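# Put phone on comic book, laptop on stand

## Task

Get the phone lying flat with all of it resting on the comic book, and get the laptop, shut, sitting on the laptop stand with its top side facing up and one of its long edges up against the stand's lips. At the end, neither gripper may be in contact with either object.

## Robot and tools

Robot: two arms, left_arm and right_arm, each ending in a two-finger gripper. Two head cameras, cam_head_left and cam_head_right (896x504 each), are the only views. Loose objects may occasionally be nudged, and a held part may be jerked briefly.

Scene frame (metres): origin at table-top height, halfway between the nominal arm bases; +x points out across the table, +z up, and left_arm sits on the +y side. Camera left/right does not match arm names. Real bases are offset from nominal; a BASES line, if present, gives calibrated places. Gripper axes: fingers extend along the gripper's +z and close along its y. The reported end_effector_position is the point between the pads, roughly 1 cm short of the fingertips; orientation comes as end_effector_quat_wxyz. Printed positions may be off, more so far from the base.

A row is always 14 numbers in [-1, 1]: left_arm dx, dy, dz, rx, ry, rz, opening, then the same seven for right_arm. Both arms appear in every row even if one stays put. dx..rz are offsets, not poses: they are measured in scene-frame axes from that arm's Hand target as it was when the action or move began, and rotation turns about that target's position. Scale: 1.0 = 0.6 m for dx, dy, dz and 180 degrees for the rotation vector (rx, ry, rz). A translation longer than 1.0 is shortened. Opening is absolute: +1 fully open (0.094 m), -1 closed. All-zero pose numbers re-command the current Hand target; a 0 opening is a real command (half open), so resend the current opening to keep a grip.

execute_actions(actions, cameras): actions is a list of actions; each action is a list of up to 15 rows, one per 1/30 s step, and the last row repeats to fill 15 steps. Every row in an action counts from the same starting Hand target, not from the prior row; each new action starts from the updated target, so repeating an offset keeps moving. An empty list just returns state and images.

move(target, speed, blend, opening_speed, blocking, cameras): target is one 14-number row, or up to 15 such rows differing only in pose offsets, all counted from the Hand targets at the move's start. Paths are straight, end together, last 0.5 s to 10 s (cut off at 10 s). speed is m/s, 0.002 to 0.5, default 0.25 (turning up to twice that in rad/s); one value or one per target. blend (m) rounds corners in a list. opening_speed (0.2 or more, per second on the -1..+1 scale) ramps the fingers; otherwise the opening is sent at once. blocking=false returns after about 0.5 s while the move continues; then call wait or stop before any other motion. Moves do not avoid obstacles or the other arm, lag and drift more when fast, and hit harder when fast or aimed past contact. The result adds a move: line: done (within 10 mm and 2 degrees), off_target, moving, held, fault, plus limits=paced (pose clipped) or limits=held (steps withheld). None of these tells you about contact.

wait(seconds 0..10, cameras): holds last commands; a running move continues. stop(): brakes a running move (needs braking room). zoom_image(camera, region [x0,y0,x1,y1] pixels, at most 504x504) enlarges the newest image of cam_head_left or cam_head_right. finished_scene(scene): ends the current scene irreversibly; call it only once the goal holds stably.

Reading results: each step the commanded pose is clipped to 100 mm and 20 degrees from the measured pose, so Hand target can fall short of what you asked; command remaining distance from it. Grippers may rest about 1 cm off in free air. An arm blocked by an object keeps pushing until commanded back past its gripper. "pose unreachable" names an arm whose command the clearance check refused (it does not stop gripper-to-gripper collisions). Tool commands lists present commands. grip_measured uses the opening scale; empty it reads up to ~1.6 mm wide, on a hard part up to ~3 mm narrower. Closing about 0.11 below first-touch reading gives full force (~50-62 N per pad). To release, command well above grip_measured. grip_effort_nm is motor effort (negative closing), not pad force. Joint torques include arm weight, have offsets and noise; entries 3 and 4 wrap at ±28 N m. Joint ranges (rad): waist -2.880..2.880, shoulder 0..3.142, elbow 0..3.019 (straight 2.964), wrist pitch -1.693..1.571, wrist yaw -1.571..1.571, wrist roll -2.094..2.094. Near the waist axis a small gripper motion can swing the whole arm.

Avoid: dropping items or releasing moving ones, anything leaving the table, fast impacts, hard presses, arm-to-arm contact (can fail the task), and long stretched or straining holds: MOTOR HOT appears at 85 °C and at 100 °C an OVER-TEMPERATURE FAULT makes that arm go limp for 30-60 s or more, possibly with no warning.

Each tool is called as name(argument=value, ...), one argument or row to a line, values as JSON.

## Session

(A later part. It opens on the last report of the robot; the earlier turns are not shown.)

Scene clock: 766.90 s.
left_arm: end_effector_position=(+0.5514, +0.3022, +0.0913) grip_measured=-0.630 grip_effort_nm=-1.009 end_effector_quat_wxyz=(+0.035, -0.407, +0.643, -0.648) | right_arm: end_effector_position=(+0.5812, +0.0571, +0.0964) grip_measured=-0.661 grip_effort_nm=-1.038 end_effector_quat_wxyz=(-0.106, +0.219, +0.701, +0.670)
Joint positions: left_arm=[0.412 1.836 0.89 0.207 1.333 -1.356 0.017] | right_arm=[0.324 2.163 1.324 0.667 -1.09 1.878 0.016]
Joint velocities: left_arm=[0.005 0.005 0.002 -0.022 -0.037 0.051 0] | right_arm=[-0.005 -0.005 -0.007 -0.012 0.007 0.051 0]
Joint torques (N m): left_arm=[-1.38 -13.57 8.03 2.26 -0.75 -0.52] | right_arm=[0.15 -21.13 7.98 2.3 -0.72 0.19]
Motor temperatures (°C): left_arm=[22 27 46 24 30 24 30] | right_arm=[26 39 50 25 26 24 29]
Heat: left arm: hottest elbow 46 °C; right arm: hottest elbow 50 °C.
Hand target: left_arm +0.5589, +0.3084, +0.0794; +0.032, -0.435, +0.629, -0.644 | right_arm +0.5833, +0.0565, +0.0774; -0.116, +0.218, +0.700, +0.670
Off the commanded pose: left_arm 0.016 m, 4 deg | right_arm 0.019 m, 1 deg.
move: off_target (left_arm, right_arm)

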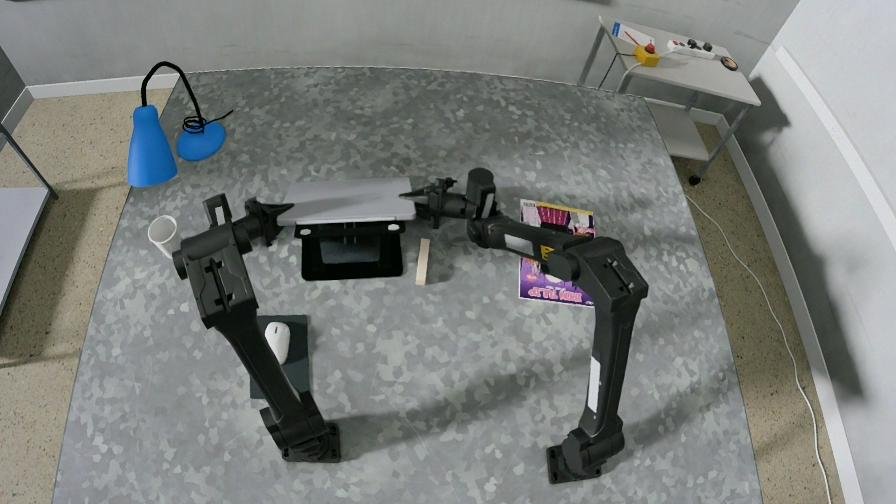

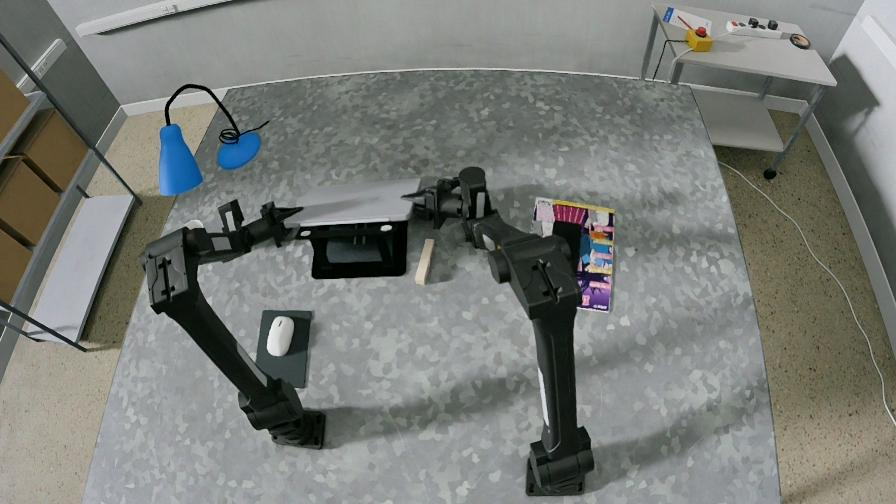

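move(
  target=[-0.0125,-0.010,0.018,0,0,0,-0.8,-0.0035,0.001,0.03,0,0,0,-0.8],
  speed=0.03,
)

zoom_image(
  camera="cam_head_left",
  region=[250, 150, 450, 265],
)

Scene clock: 774.07 s.
left_arm: end_effector_position=(+0.5499, +0.3017, +0.0906) grip_measured=-0.629 grip_effort_nm=-1.009 end_effector_quat_wxyz=(+0.036, -0.410, +0.641, -0.648) | right_arm: end_effector_position=(+0.5812, +0.0571, +0.0965) grip_measured=-0.661 grip_effort_nm=-1.043 end_effector_quat_wxyz=(-0.106, +0.218, +0.701, +0.670)
Joint positions: left_arm=[0.412 1.834 0.878 0.239 1.328 -1.381 0.017] | right_arm=[0.324 2.163 1.324 0.668 -1.091 1.878 0.016]
Joint velocities: left_arm=[-0.005 0.005 -0.007 0.007 -0.007 -0.022 0] | right_arm=[-0.005 -0.005 -0.007 -0.002 -0.051 -0.037 0.001]
Joint torques (N m): left_arm=[-1.38 -16.38 6.12 1.76 -0.72 -0.59] | right_arm=[0.44 -24.12 7.64 1.37 -0.66 0.22]
Motor temperatures (°C): left_arm=[22 27 45 24 30 24 30] | right_arm=[26 39 49 25 26 24 29]
Heat: left arm: hottest elbow 45 °C; right arm: hottest elbow 49 °C.
Hand target: left_arm +0.5512, +0.3024, +0.0900; +0.032, -0.435, +0.628, -0.644 | right_arm +0.5815, +0.0572, +0.0955; -0.116, +0.218, +0.700, +0.670
Off the commanded pose: left_arm 0.002 m, 3 deg | right_arm 0.001 m, 1 deg.
move: off_target (left_arm)

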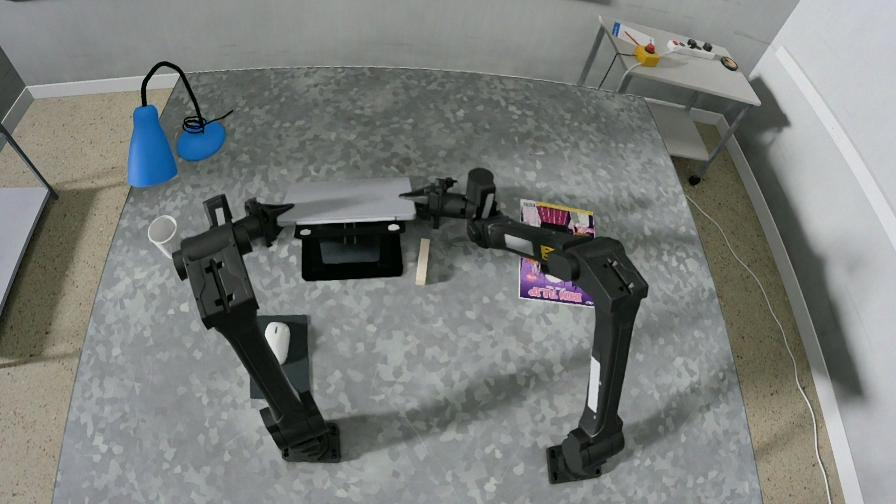

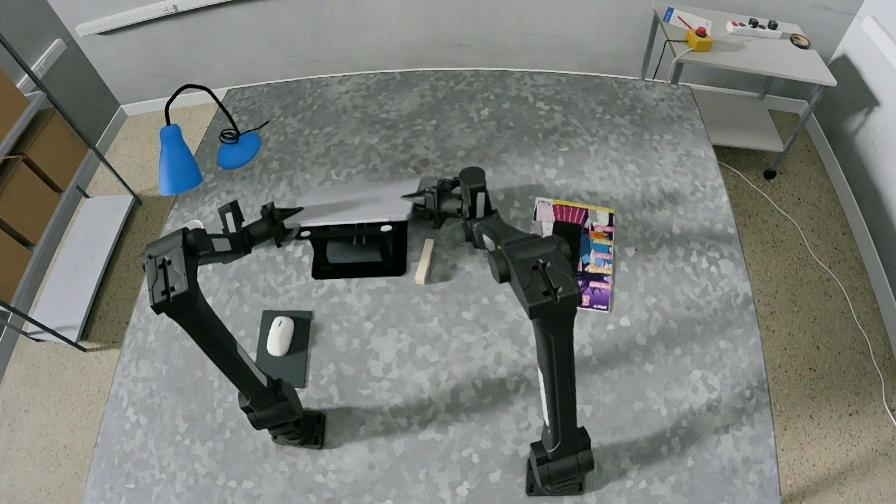

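Scaled by 2.520.

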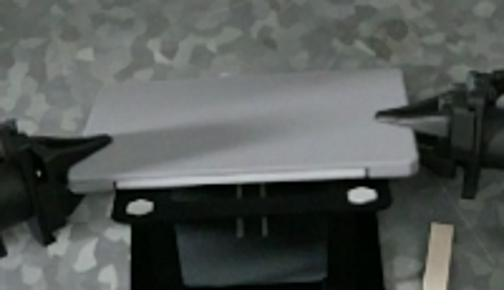

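move(
  target=[0,0,0,0,0,0,-0.4,0,0,0,0,0,0,-0.4],
  opening_speed=0.25,
  speed=0.05,
)

zoom_image(
  camera="cam_head_left",
  region=[250, 150, 450, 265],
)

zoom_image(
  camera="cam_head_right",
  region=[250, 150, 450, 265],
)

Scene clock: 783.27 s.
left_arm: end_effector_position=(+0.5537, +0.3047, +0.0898) grip_measured=-0.402 grip_effort_nm=0.129 end_effector_quat_wxyz=(+0.030, -0.435, +0.629, -0.644) | right_arm: end_effector_position=(+0.5824, +0.0564, +0.0984) grip_measured=-0.403 grip_effort_nm=0.105 end_effector_quat_wxyz=(-0.108, +0.221, +0.700, +0.671)
Joint positions: left_arm=[0.412 1.833 0.874 0.274 1.3 -1.461 0.028] | right_arm=[0.322 2.161 1.326 0.668 -1.091 1.888 0.028]
Joint velocities: left_arm=[-0.005 0.005 -0.017 0.007 -0.022 -0.051 0.001] | right_arm=[-0.005 0.015 -0.007 0.002 0.066 -0.066 0]
Joint torques (N m): left_arm=[-1.26 -15.85 5.81 1.78 0.23 -0.02] | right_arm=[0.5 -23.94 7.54 1.42 -0.64 0.13]
Motor temperatures (°C): left_arm=[22 27 44 24 29 24 30] | right_arm=[26 39 48 25 26 24 29]
Heat: left arm: hottest elbow 44 °C; right arm: hottest elbow 48 °C.
Hand target: left_arm +0.5513, +0.3025, +0.0902; +0.032, -0.435, +0.628, -0.644 | right_arm +0.5816, +0.0571, +0.0955; -0.116, +0.218, +0.700, +0.670
Off the commanded pose: left_arm 0.003 m, 0 deg | right_arm 0.003 m, 1 deg.
move: done

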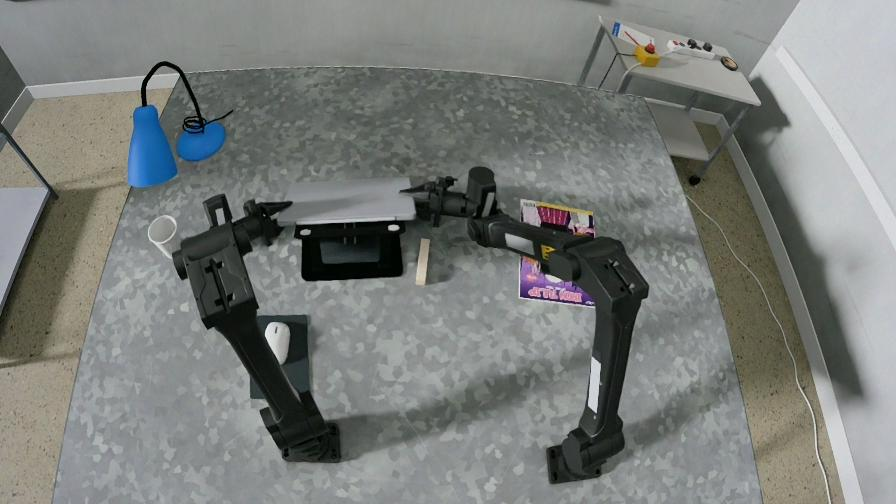

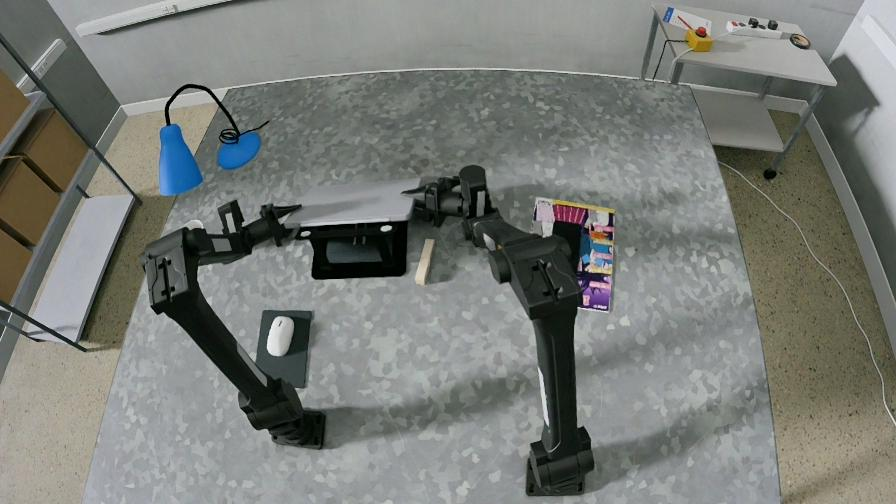

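Scaled by 2.520.

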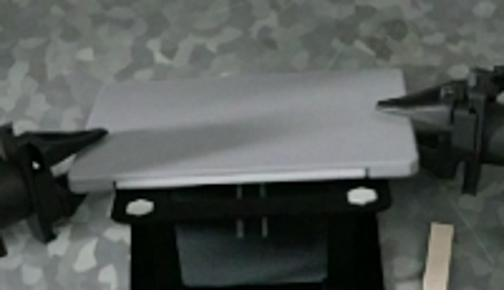

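Scaled by 2.520.

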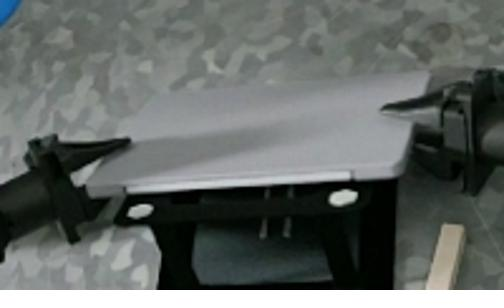

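move(
  target=[0,0,0,0,0,0,-0.2,0,0,-0.004,0,0,0,-0.2],
  opening_speed=0.3,
  speed=0.05,
  cameras=[],
)

move(
  target=[-0.08,0.105,0.023,0,0,0,-0.2,-0.018,-0.132,0.012,0,0,0,-0.2],
  speed=0.06,
)

zoom_image(
  camera="cam_head_left",
  region=[250, 150, 450, 265],
)

zoom_image(
  camera="cam_head_right",
  region=[250, 150, 450, 265],
)

Scene clock: 789.27 s.
left_arm: end_effector_position=(+0.5538, +0.3047, +0.0898) grip_measured=-0.203 grip_effort_nm=0.129 end_effector_quat_wxyz=(+0.030, -0.435, +0.629, -0.644) | right_arm: end_effector_position=(+0.5842, +0.0564, +0.1024) grip_measured=-0.203 grip_effort_nm=0.110 end_effector_quat_wxyz=(-0.104, +0.218, +0.699, +0.674)
Joint positions: left_arm=[0.412 1.833 0.874 0.274 1.3 -1.463 0.037] | right_arm=[0.321 2.159 1.331 0.674 -1.09 1.889 0.037]
Joint velocities: left_arm=[-0.015 -0.005 0.007 -0.007 0.007 -0.022 0.001] | right_arm=[-0.005 -0.005 0.002 0.002 -0.037 -0.037 0.001]
Joint torques (N m): left_arm=[-1.61 -15.68 5.83 1.8 0.25 0] | right_arm=[0.62 -23.53 7.27 1.42 -0.66 0.13]
Motor temperatures (°C): left_arm=[22 28 43 24 29 24 29] | right_arm=[26 40 47 25 26 23 28]
Heat: left arm: hottest elbow 43 °C; right arm: hottest elbow 47 °C.
Hand target: left_arm +0.5513, +0.3025, +0.0902; +0.032, -0.435, +0.628, -0.644 | right_arm +0.5816, +0.0571, +0.0932; -0.116, +0.218, +0.700, +0.670
Off the commanded pose: left_arm 0.003 m, 0 deg | right_arm 0.010 m, 1 deg.
move: done
No camera images: "cameras" was empty.

Scene clock: 792.23 s.
left_arm: end_effector_position=(+0.4882, +0.3490, +0.0855) grip_measured=-0.202 grip_effort_nm=0.110 end_effector_quat_wxyz=(+0.005, -0.449, +0.621, -0.643) | right_arm: end_effector_position=(+0.5714, -0.0152, +0.0949) grip_measured=-0.201 grip_effort_nm=0.051 end_effector_quat_wxyz=(-0.119, +0.216, +0.700, +0.670)
Joint positions: left_arm=[0.572 1.802 0.917 -0.498 1.393 -0.81 0.038] | right_arm=[0.21 2.119 1.237 0.665 -1.224 1.843 0.038]
Joint velocities: left_arm=[-0.015 -0.005 0.002 0.002 -0.037 -0.007 0] | right_arm=[-0.005 0.005 -0.012 -0.007 -0.081 -0.007 -0.001]
Joint torques (N m): left_arm=[-0.5 -15.56 11.37 0.27 0.53 0.19] | right_arm=[-0.15 -25.23 5.63 0.92 -0.2 0.03]
Motor temperatures (°C): left_arm=[22 28 43 24 29 24 29] | right_arm=[26 41 47 25 26 23 28]
Heat: left arm: hottest elbow 43 °C; right arm: hottest elbow 47 °C.
Hand target: left_arm +0.5035, +0.3656, +0.1025; +0.030, -0.435, +0.630, -0.643 | right_arm +0.5698, -0.0218, +0.1009; -0.116, +0.218, +0.700, +0.670
Off the commanded pose: left_arm 0.029 m, 4 deg | right_arm 0.009 m, 0 deg.
move: off_target (left_arm)

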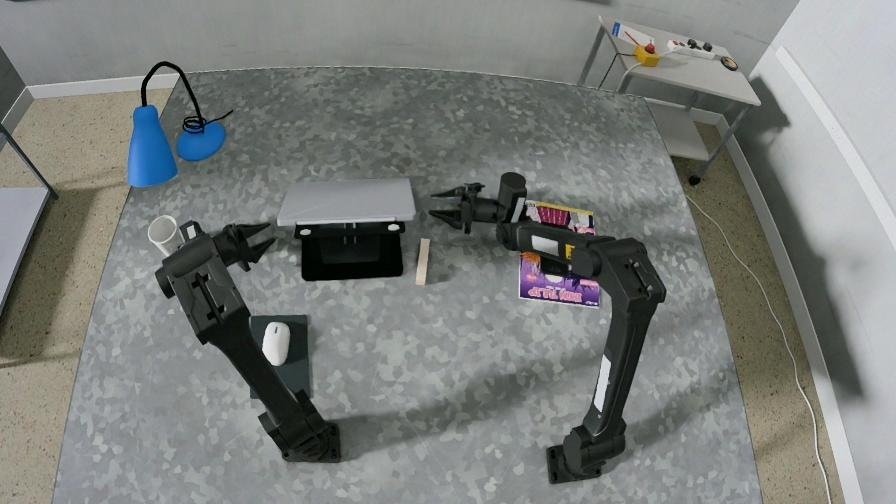

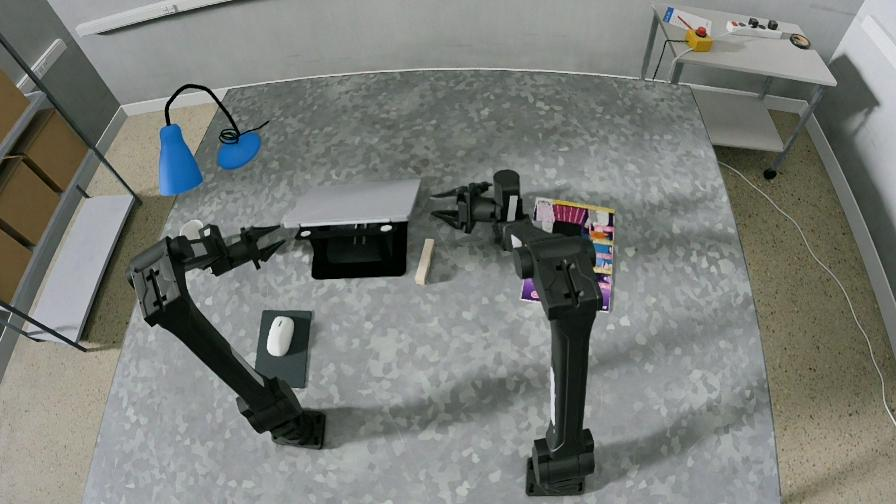

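Scaled by 2.520.

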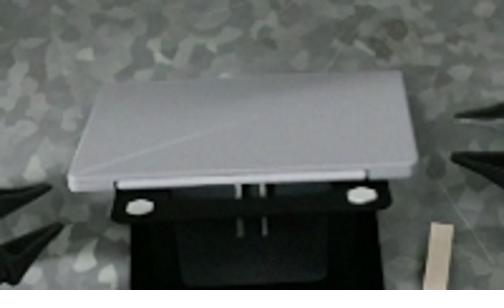

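Scaled by 2.520.

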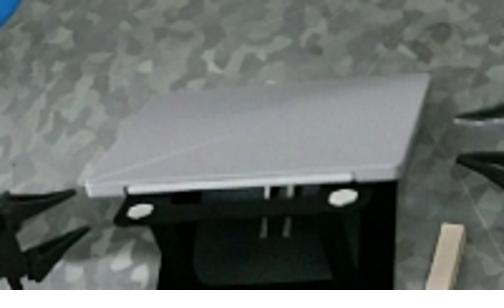

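move(
  target=[-0.12,0.05,0.16,0,0,0,-0.2,-0.12,-0.06,0.22,0,0,0,-0.2],
  speed=0.12,
)

zoom_image(
  camera="cam_head_left",
  region=[265, 160, 425, 250],
)

zoom_image(
  camera="cam_head_right",
  region=[270, 160, 430, 250],
)

zoom_image(
  camera="cam_head_right",
  region=[480, 180, 640, 320],
)

Scene clock: 802.90 s.
left_arm: end_effector_position=(+0.4199, +0.3788, +0.1881) grip_measured=-0.202 grip_effort_nm=0.110 end_effector_quat_wxyz=(+0.011, -0.439, +0.625, -0.645) | right_arm: end_effector_position=(+0.5024, -0.0490, +0.2378) grip_measured=-0.201 grip_effort_nm=0.061 end_effector_quat_wxyz=(-0.116, +0.211, +0.700, +0.672)
Joint positions: left_arm=[0.732 1.685 1.059 -1.604 1.357 0.074 0.038] | right_arm=[0.175 1.708 1.063 0.416 -1.261 1.816 0.038]
Joint velocities: left_arm=[-0.005 -0.015 -0.002 -0.007 -0.066 -0.037 0] | right_arm=[-0.015 0.015 -0.007 -0.007 -0.081 -0.037 0]
Joint torques (N m): left_arm=[0.26 -13.04 12.42 -1.22 0.36 0.15] | right_arm=[-0.38 -19.55 7.02 0.91 -0.21 0.02]
Motor temperatures (°C): left_arm=[22 27 43 24 29 24 29] | right_arm=[26 42 46 25 25 23 28]
Heat: left arm: hottest elbow 43 °C; right arm: hottest elbow 46 °C.
Hand target: left_arm +0.4301, +0.3954, +0.1971; +0.027, -0.432, +0.631, -0.643 | right_arm +0.5003, -0.0565, +0.2347; -0.116, +0.218, +0.700, +0.670
Off the commanded pose: left_arm 0.023 m, 2 deg | right_arm 0.011 m, 1 deg.
move: off_target (left_arm, right_arm)

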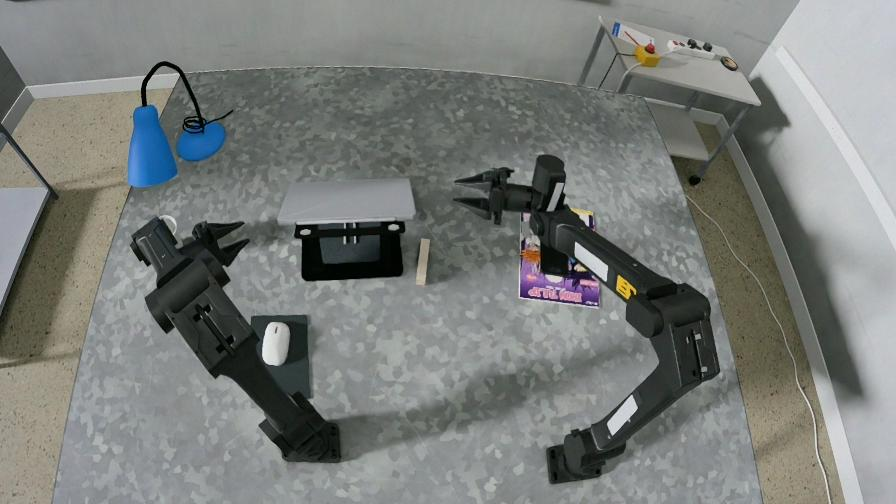

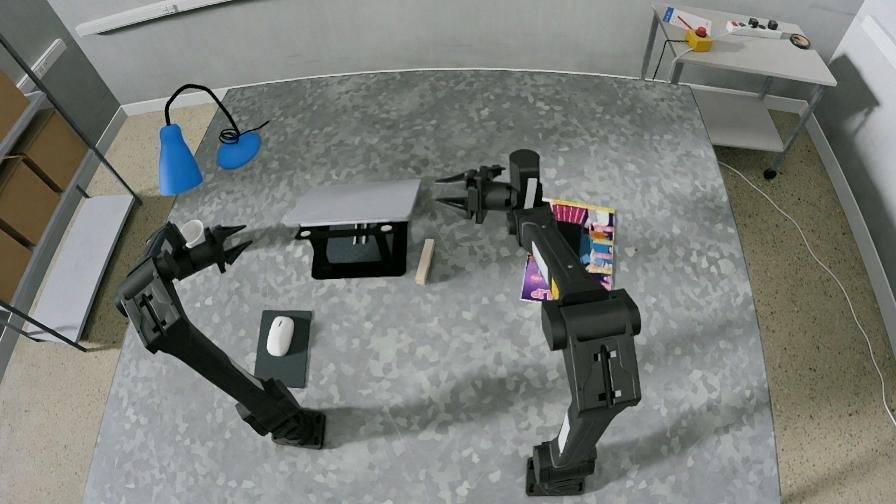

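Scaled by 3.150.

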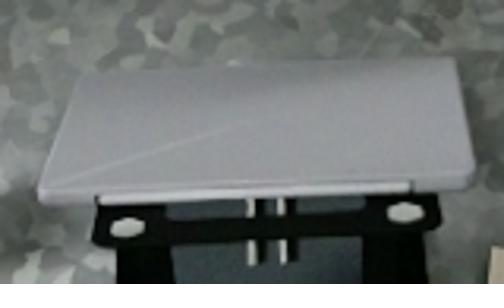

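Scaled by 3.150.

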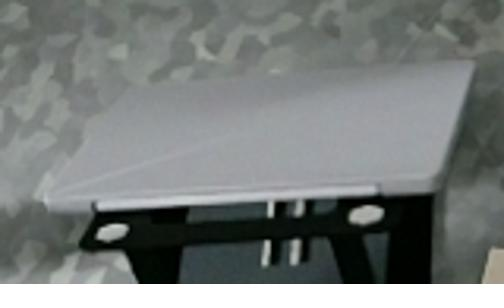

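Scaled by 3.150.

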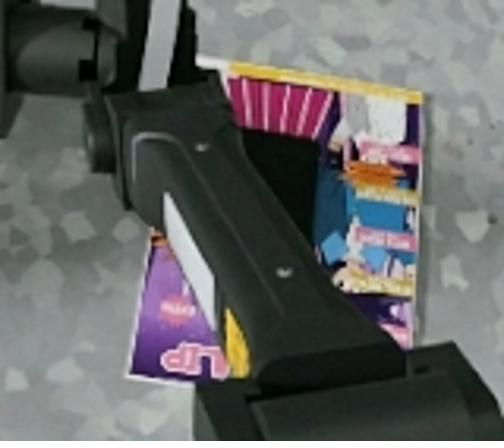

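wait(
  seconds=1,
  cameras=["cam_head_left"],
)

zoom_image(
  camera="cam_head_left",
  region=[265, 160, 425, 250],
)

Scene clock: 809.87 s.
left_arm: end_effector_position=(+0.4199, +0.3788, +0.1881) grip_measured=-0.202 grip_effort_nm=0.110 end_effector_quat_wxyz=(+0.011, -0.439, +0.625, -0.645) | right_arm: end_effector_position=(+0.5024, -0.0490, +0.2377) grip_measured=-0.201 grip_effort_nm=0.061 end_effector_quat_wxyz=(-0.116, +0.211, +0.700, +0.672)
Joint positions: left_arm=[0.732 1.685 1.059 -1.604 1.357 0.075 0.038] | right_arm=[0.175 1.708 1.063 0.416 -1.261 1.816 0.038]
Joint velocities: left_arm=[0.005 -0.005 -0.002 -0.017 -0.022 0.037 0] | right_arm=[0.005 -0.015 -0.002 0.017 -0.066 0.037 0]
Joint torques (N m): left_arm=[-0.26 -13.22 12.26 -1.18 0.34 0.12] | right_arm=[-0.38 -19.49 7.02 0.91 -0.21 0.02]
Motor temperatures (°C): left_arm=[22 27 43 24 29 24 29] | right_arm=[26 41 45 25 25 23 27]
Heat: left arm: hottest elbow 43 °C; right arm: hottest elbow 45 °C.
Hand target: left_arm +0.4302, +0.3955, +0.1971; +0.027, -0.432, +0.631, -0.643 | right_arm +0.5003, -0.0565, +0.2346; -0.116, +0.218, +0.700, +0.670
Tool commands: left_gripper/opening=-0.2 right_gripper/opening=-0.2
Off the commanded pose: left_arm 0.023 m, 2 deg | right_arm 0.011 m, 1 deg.
wait: 1.00 s; at rest from the start
Images, in order (width x height): cam_head_left 896x504.

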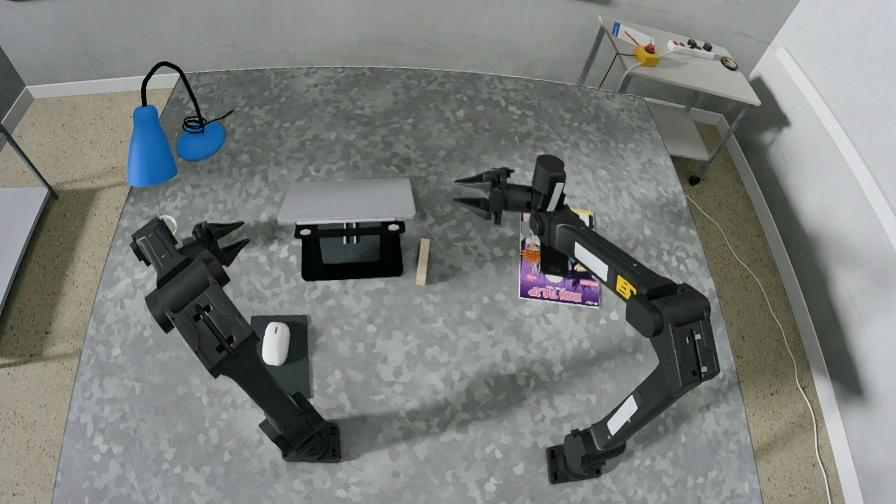

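Scaled by 3.150.

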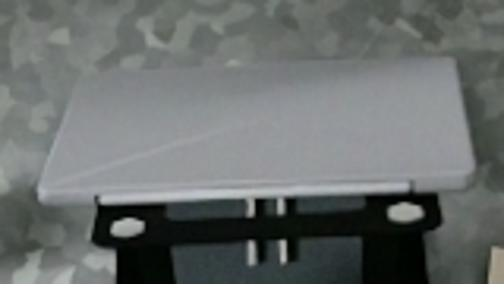

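move(
  target=[0,0,0.05,0,0,0,-0.2,-0.3,0.05,0.10,0,0,0,-0.2],
  speed=0.2,
)

zoom_image(
  camera="cam_head_right",
  region=[480, 180, 640, 320],
)

Scene clock: 813.70 s.
left_arm: end_effector_position=(+0.4224, +0.3812, +0.2033) grip_measured=-0.202 grip_effort_nm=0.115 end_effector_quat_wxyz=(+0.002, -0.444, +0.620, -0.646) | right_arm: end_effector_position=(+0.3289, -0.0254, +0.3043) grip_measured=-0.201 grip_effort_nm=0.056 end_effector_quat_wxyz=(-0.105, +0.212, +0.699, +0.675)
Joint positions: left_arm=[0.732 1.676 1.091 -1.667 1.357 0.075 0.038] | right_arm=[0.332 1.188 0.695 0.349 -1.09 1.892 0.038]
Joint velocities: left_arm=[-0.024 0.005 -0.007 0.002 0.007 -0.022 0.001] | right_arm=[-0.015 0.005 0.002 0.002 0.022 -0.037 0]
Joint torques (N m): left_arm=[-0.38 -17.32 12.52 -1.05 0.33 -0.01] | right_arm=[1.26 -10.87 7.84 1.01 0.02 0.15]
Motor temperatures (°C): left_arm=[22 27 43 24 29 24 29] | right_arm=[26 40 45 25 25 23 27]
Heat: left arm: hottest elbow 43 °C; right arm: hottest elbow 45 °C.
Hand target: left_arm +0.4300, +0.3956, +0.2271; +0.027, -0.432, +0.631, -0.643 | right_arm +0.3219, -0.0235, +0.2982; -0.116, +0.218, +0.700, +0.670
Off the commanded pose: left_arm 0.029 m, 3 deg | right_arm 0.013 m, 2 deg.
joint sent to its limit (left arm) — joint 4 (wrist pitch), lower limit. The joint targets still meet the commanded pose.
move: off_target (left_arm, right_arm)

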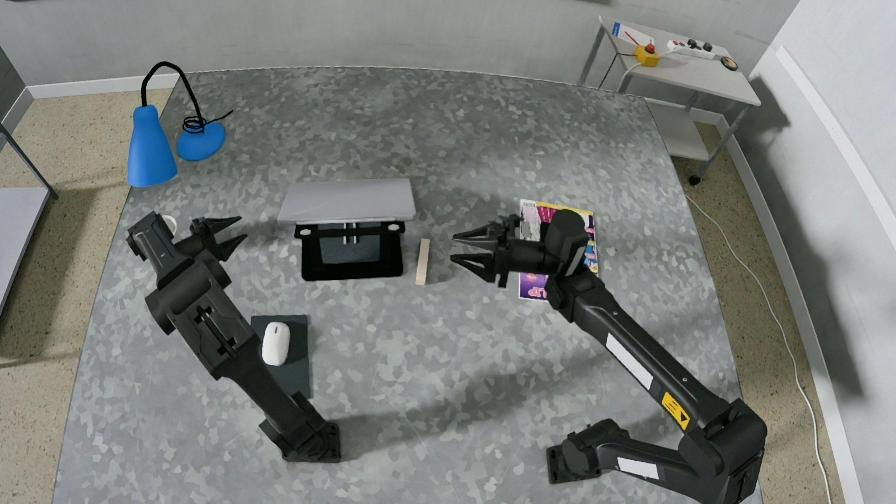

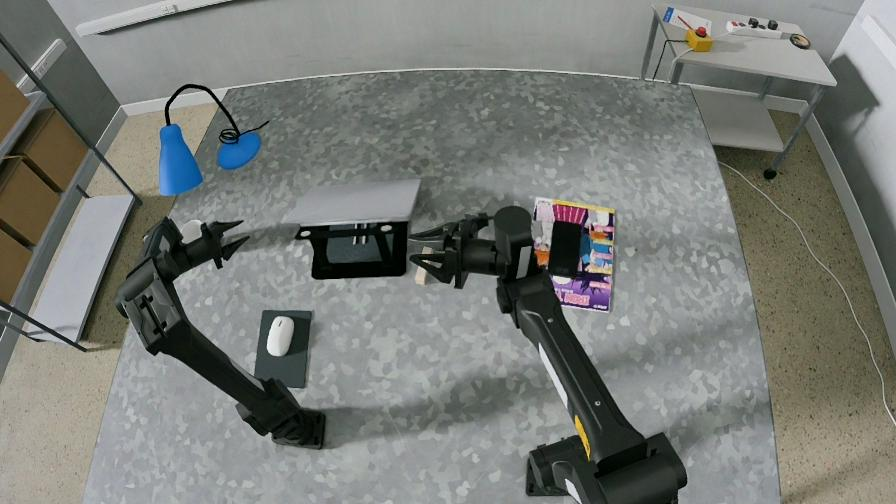

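Scaled by 3.150.

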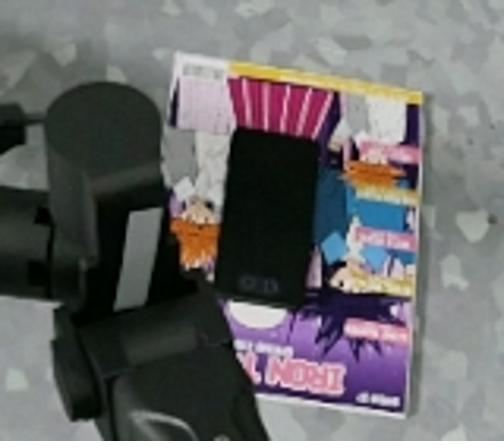

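Phone is fine and the laptop is seated.

finished_scene(
  scene=2,
)

The scene is finished.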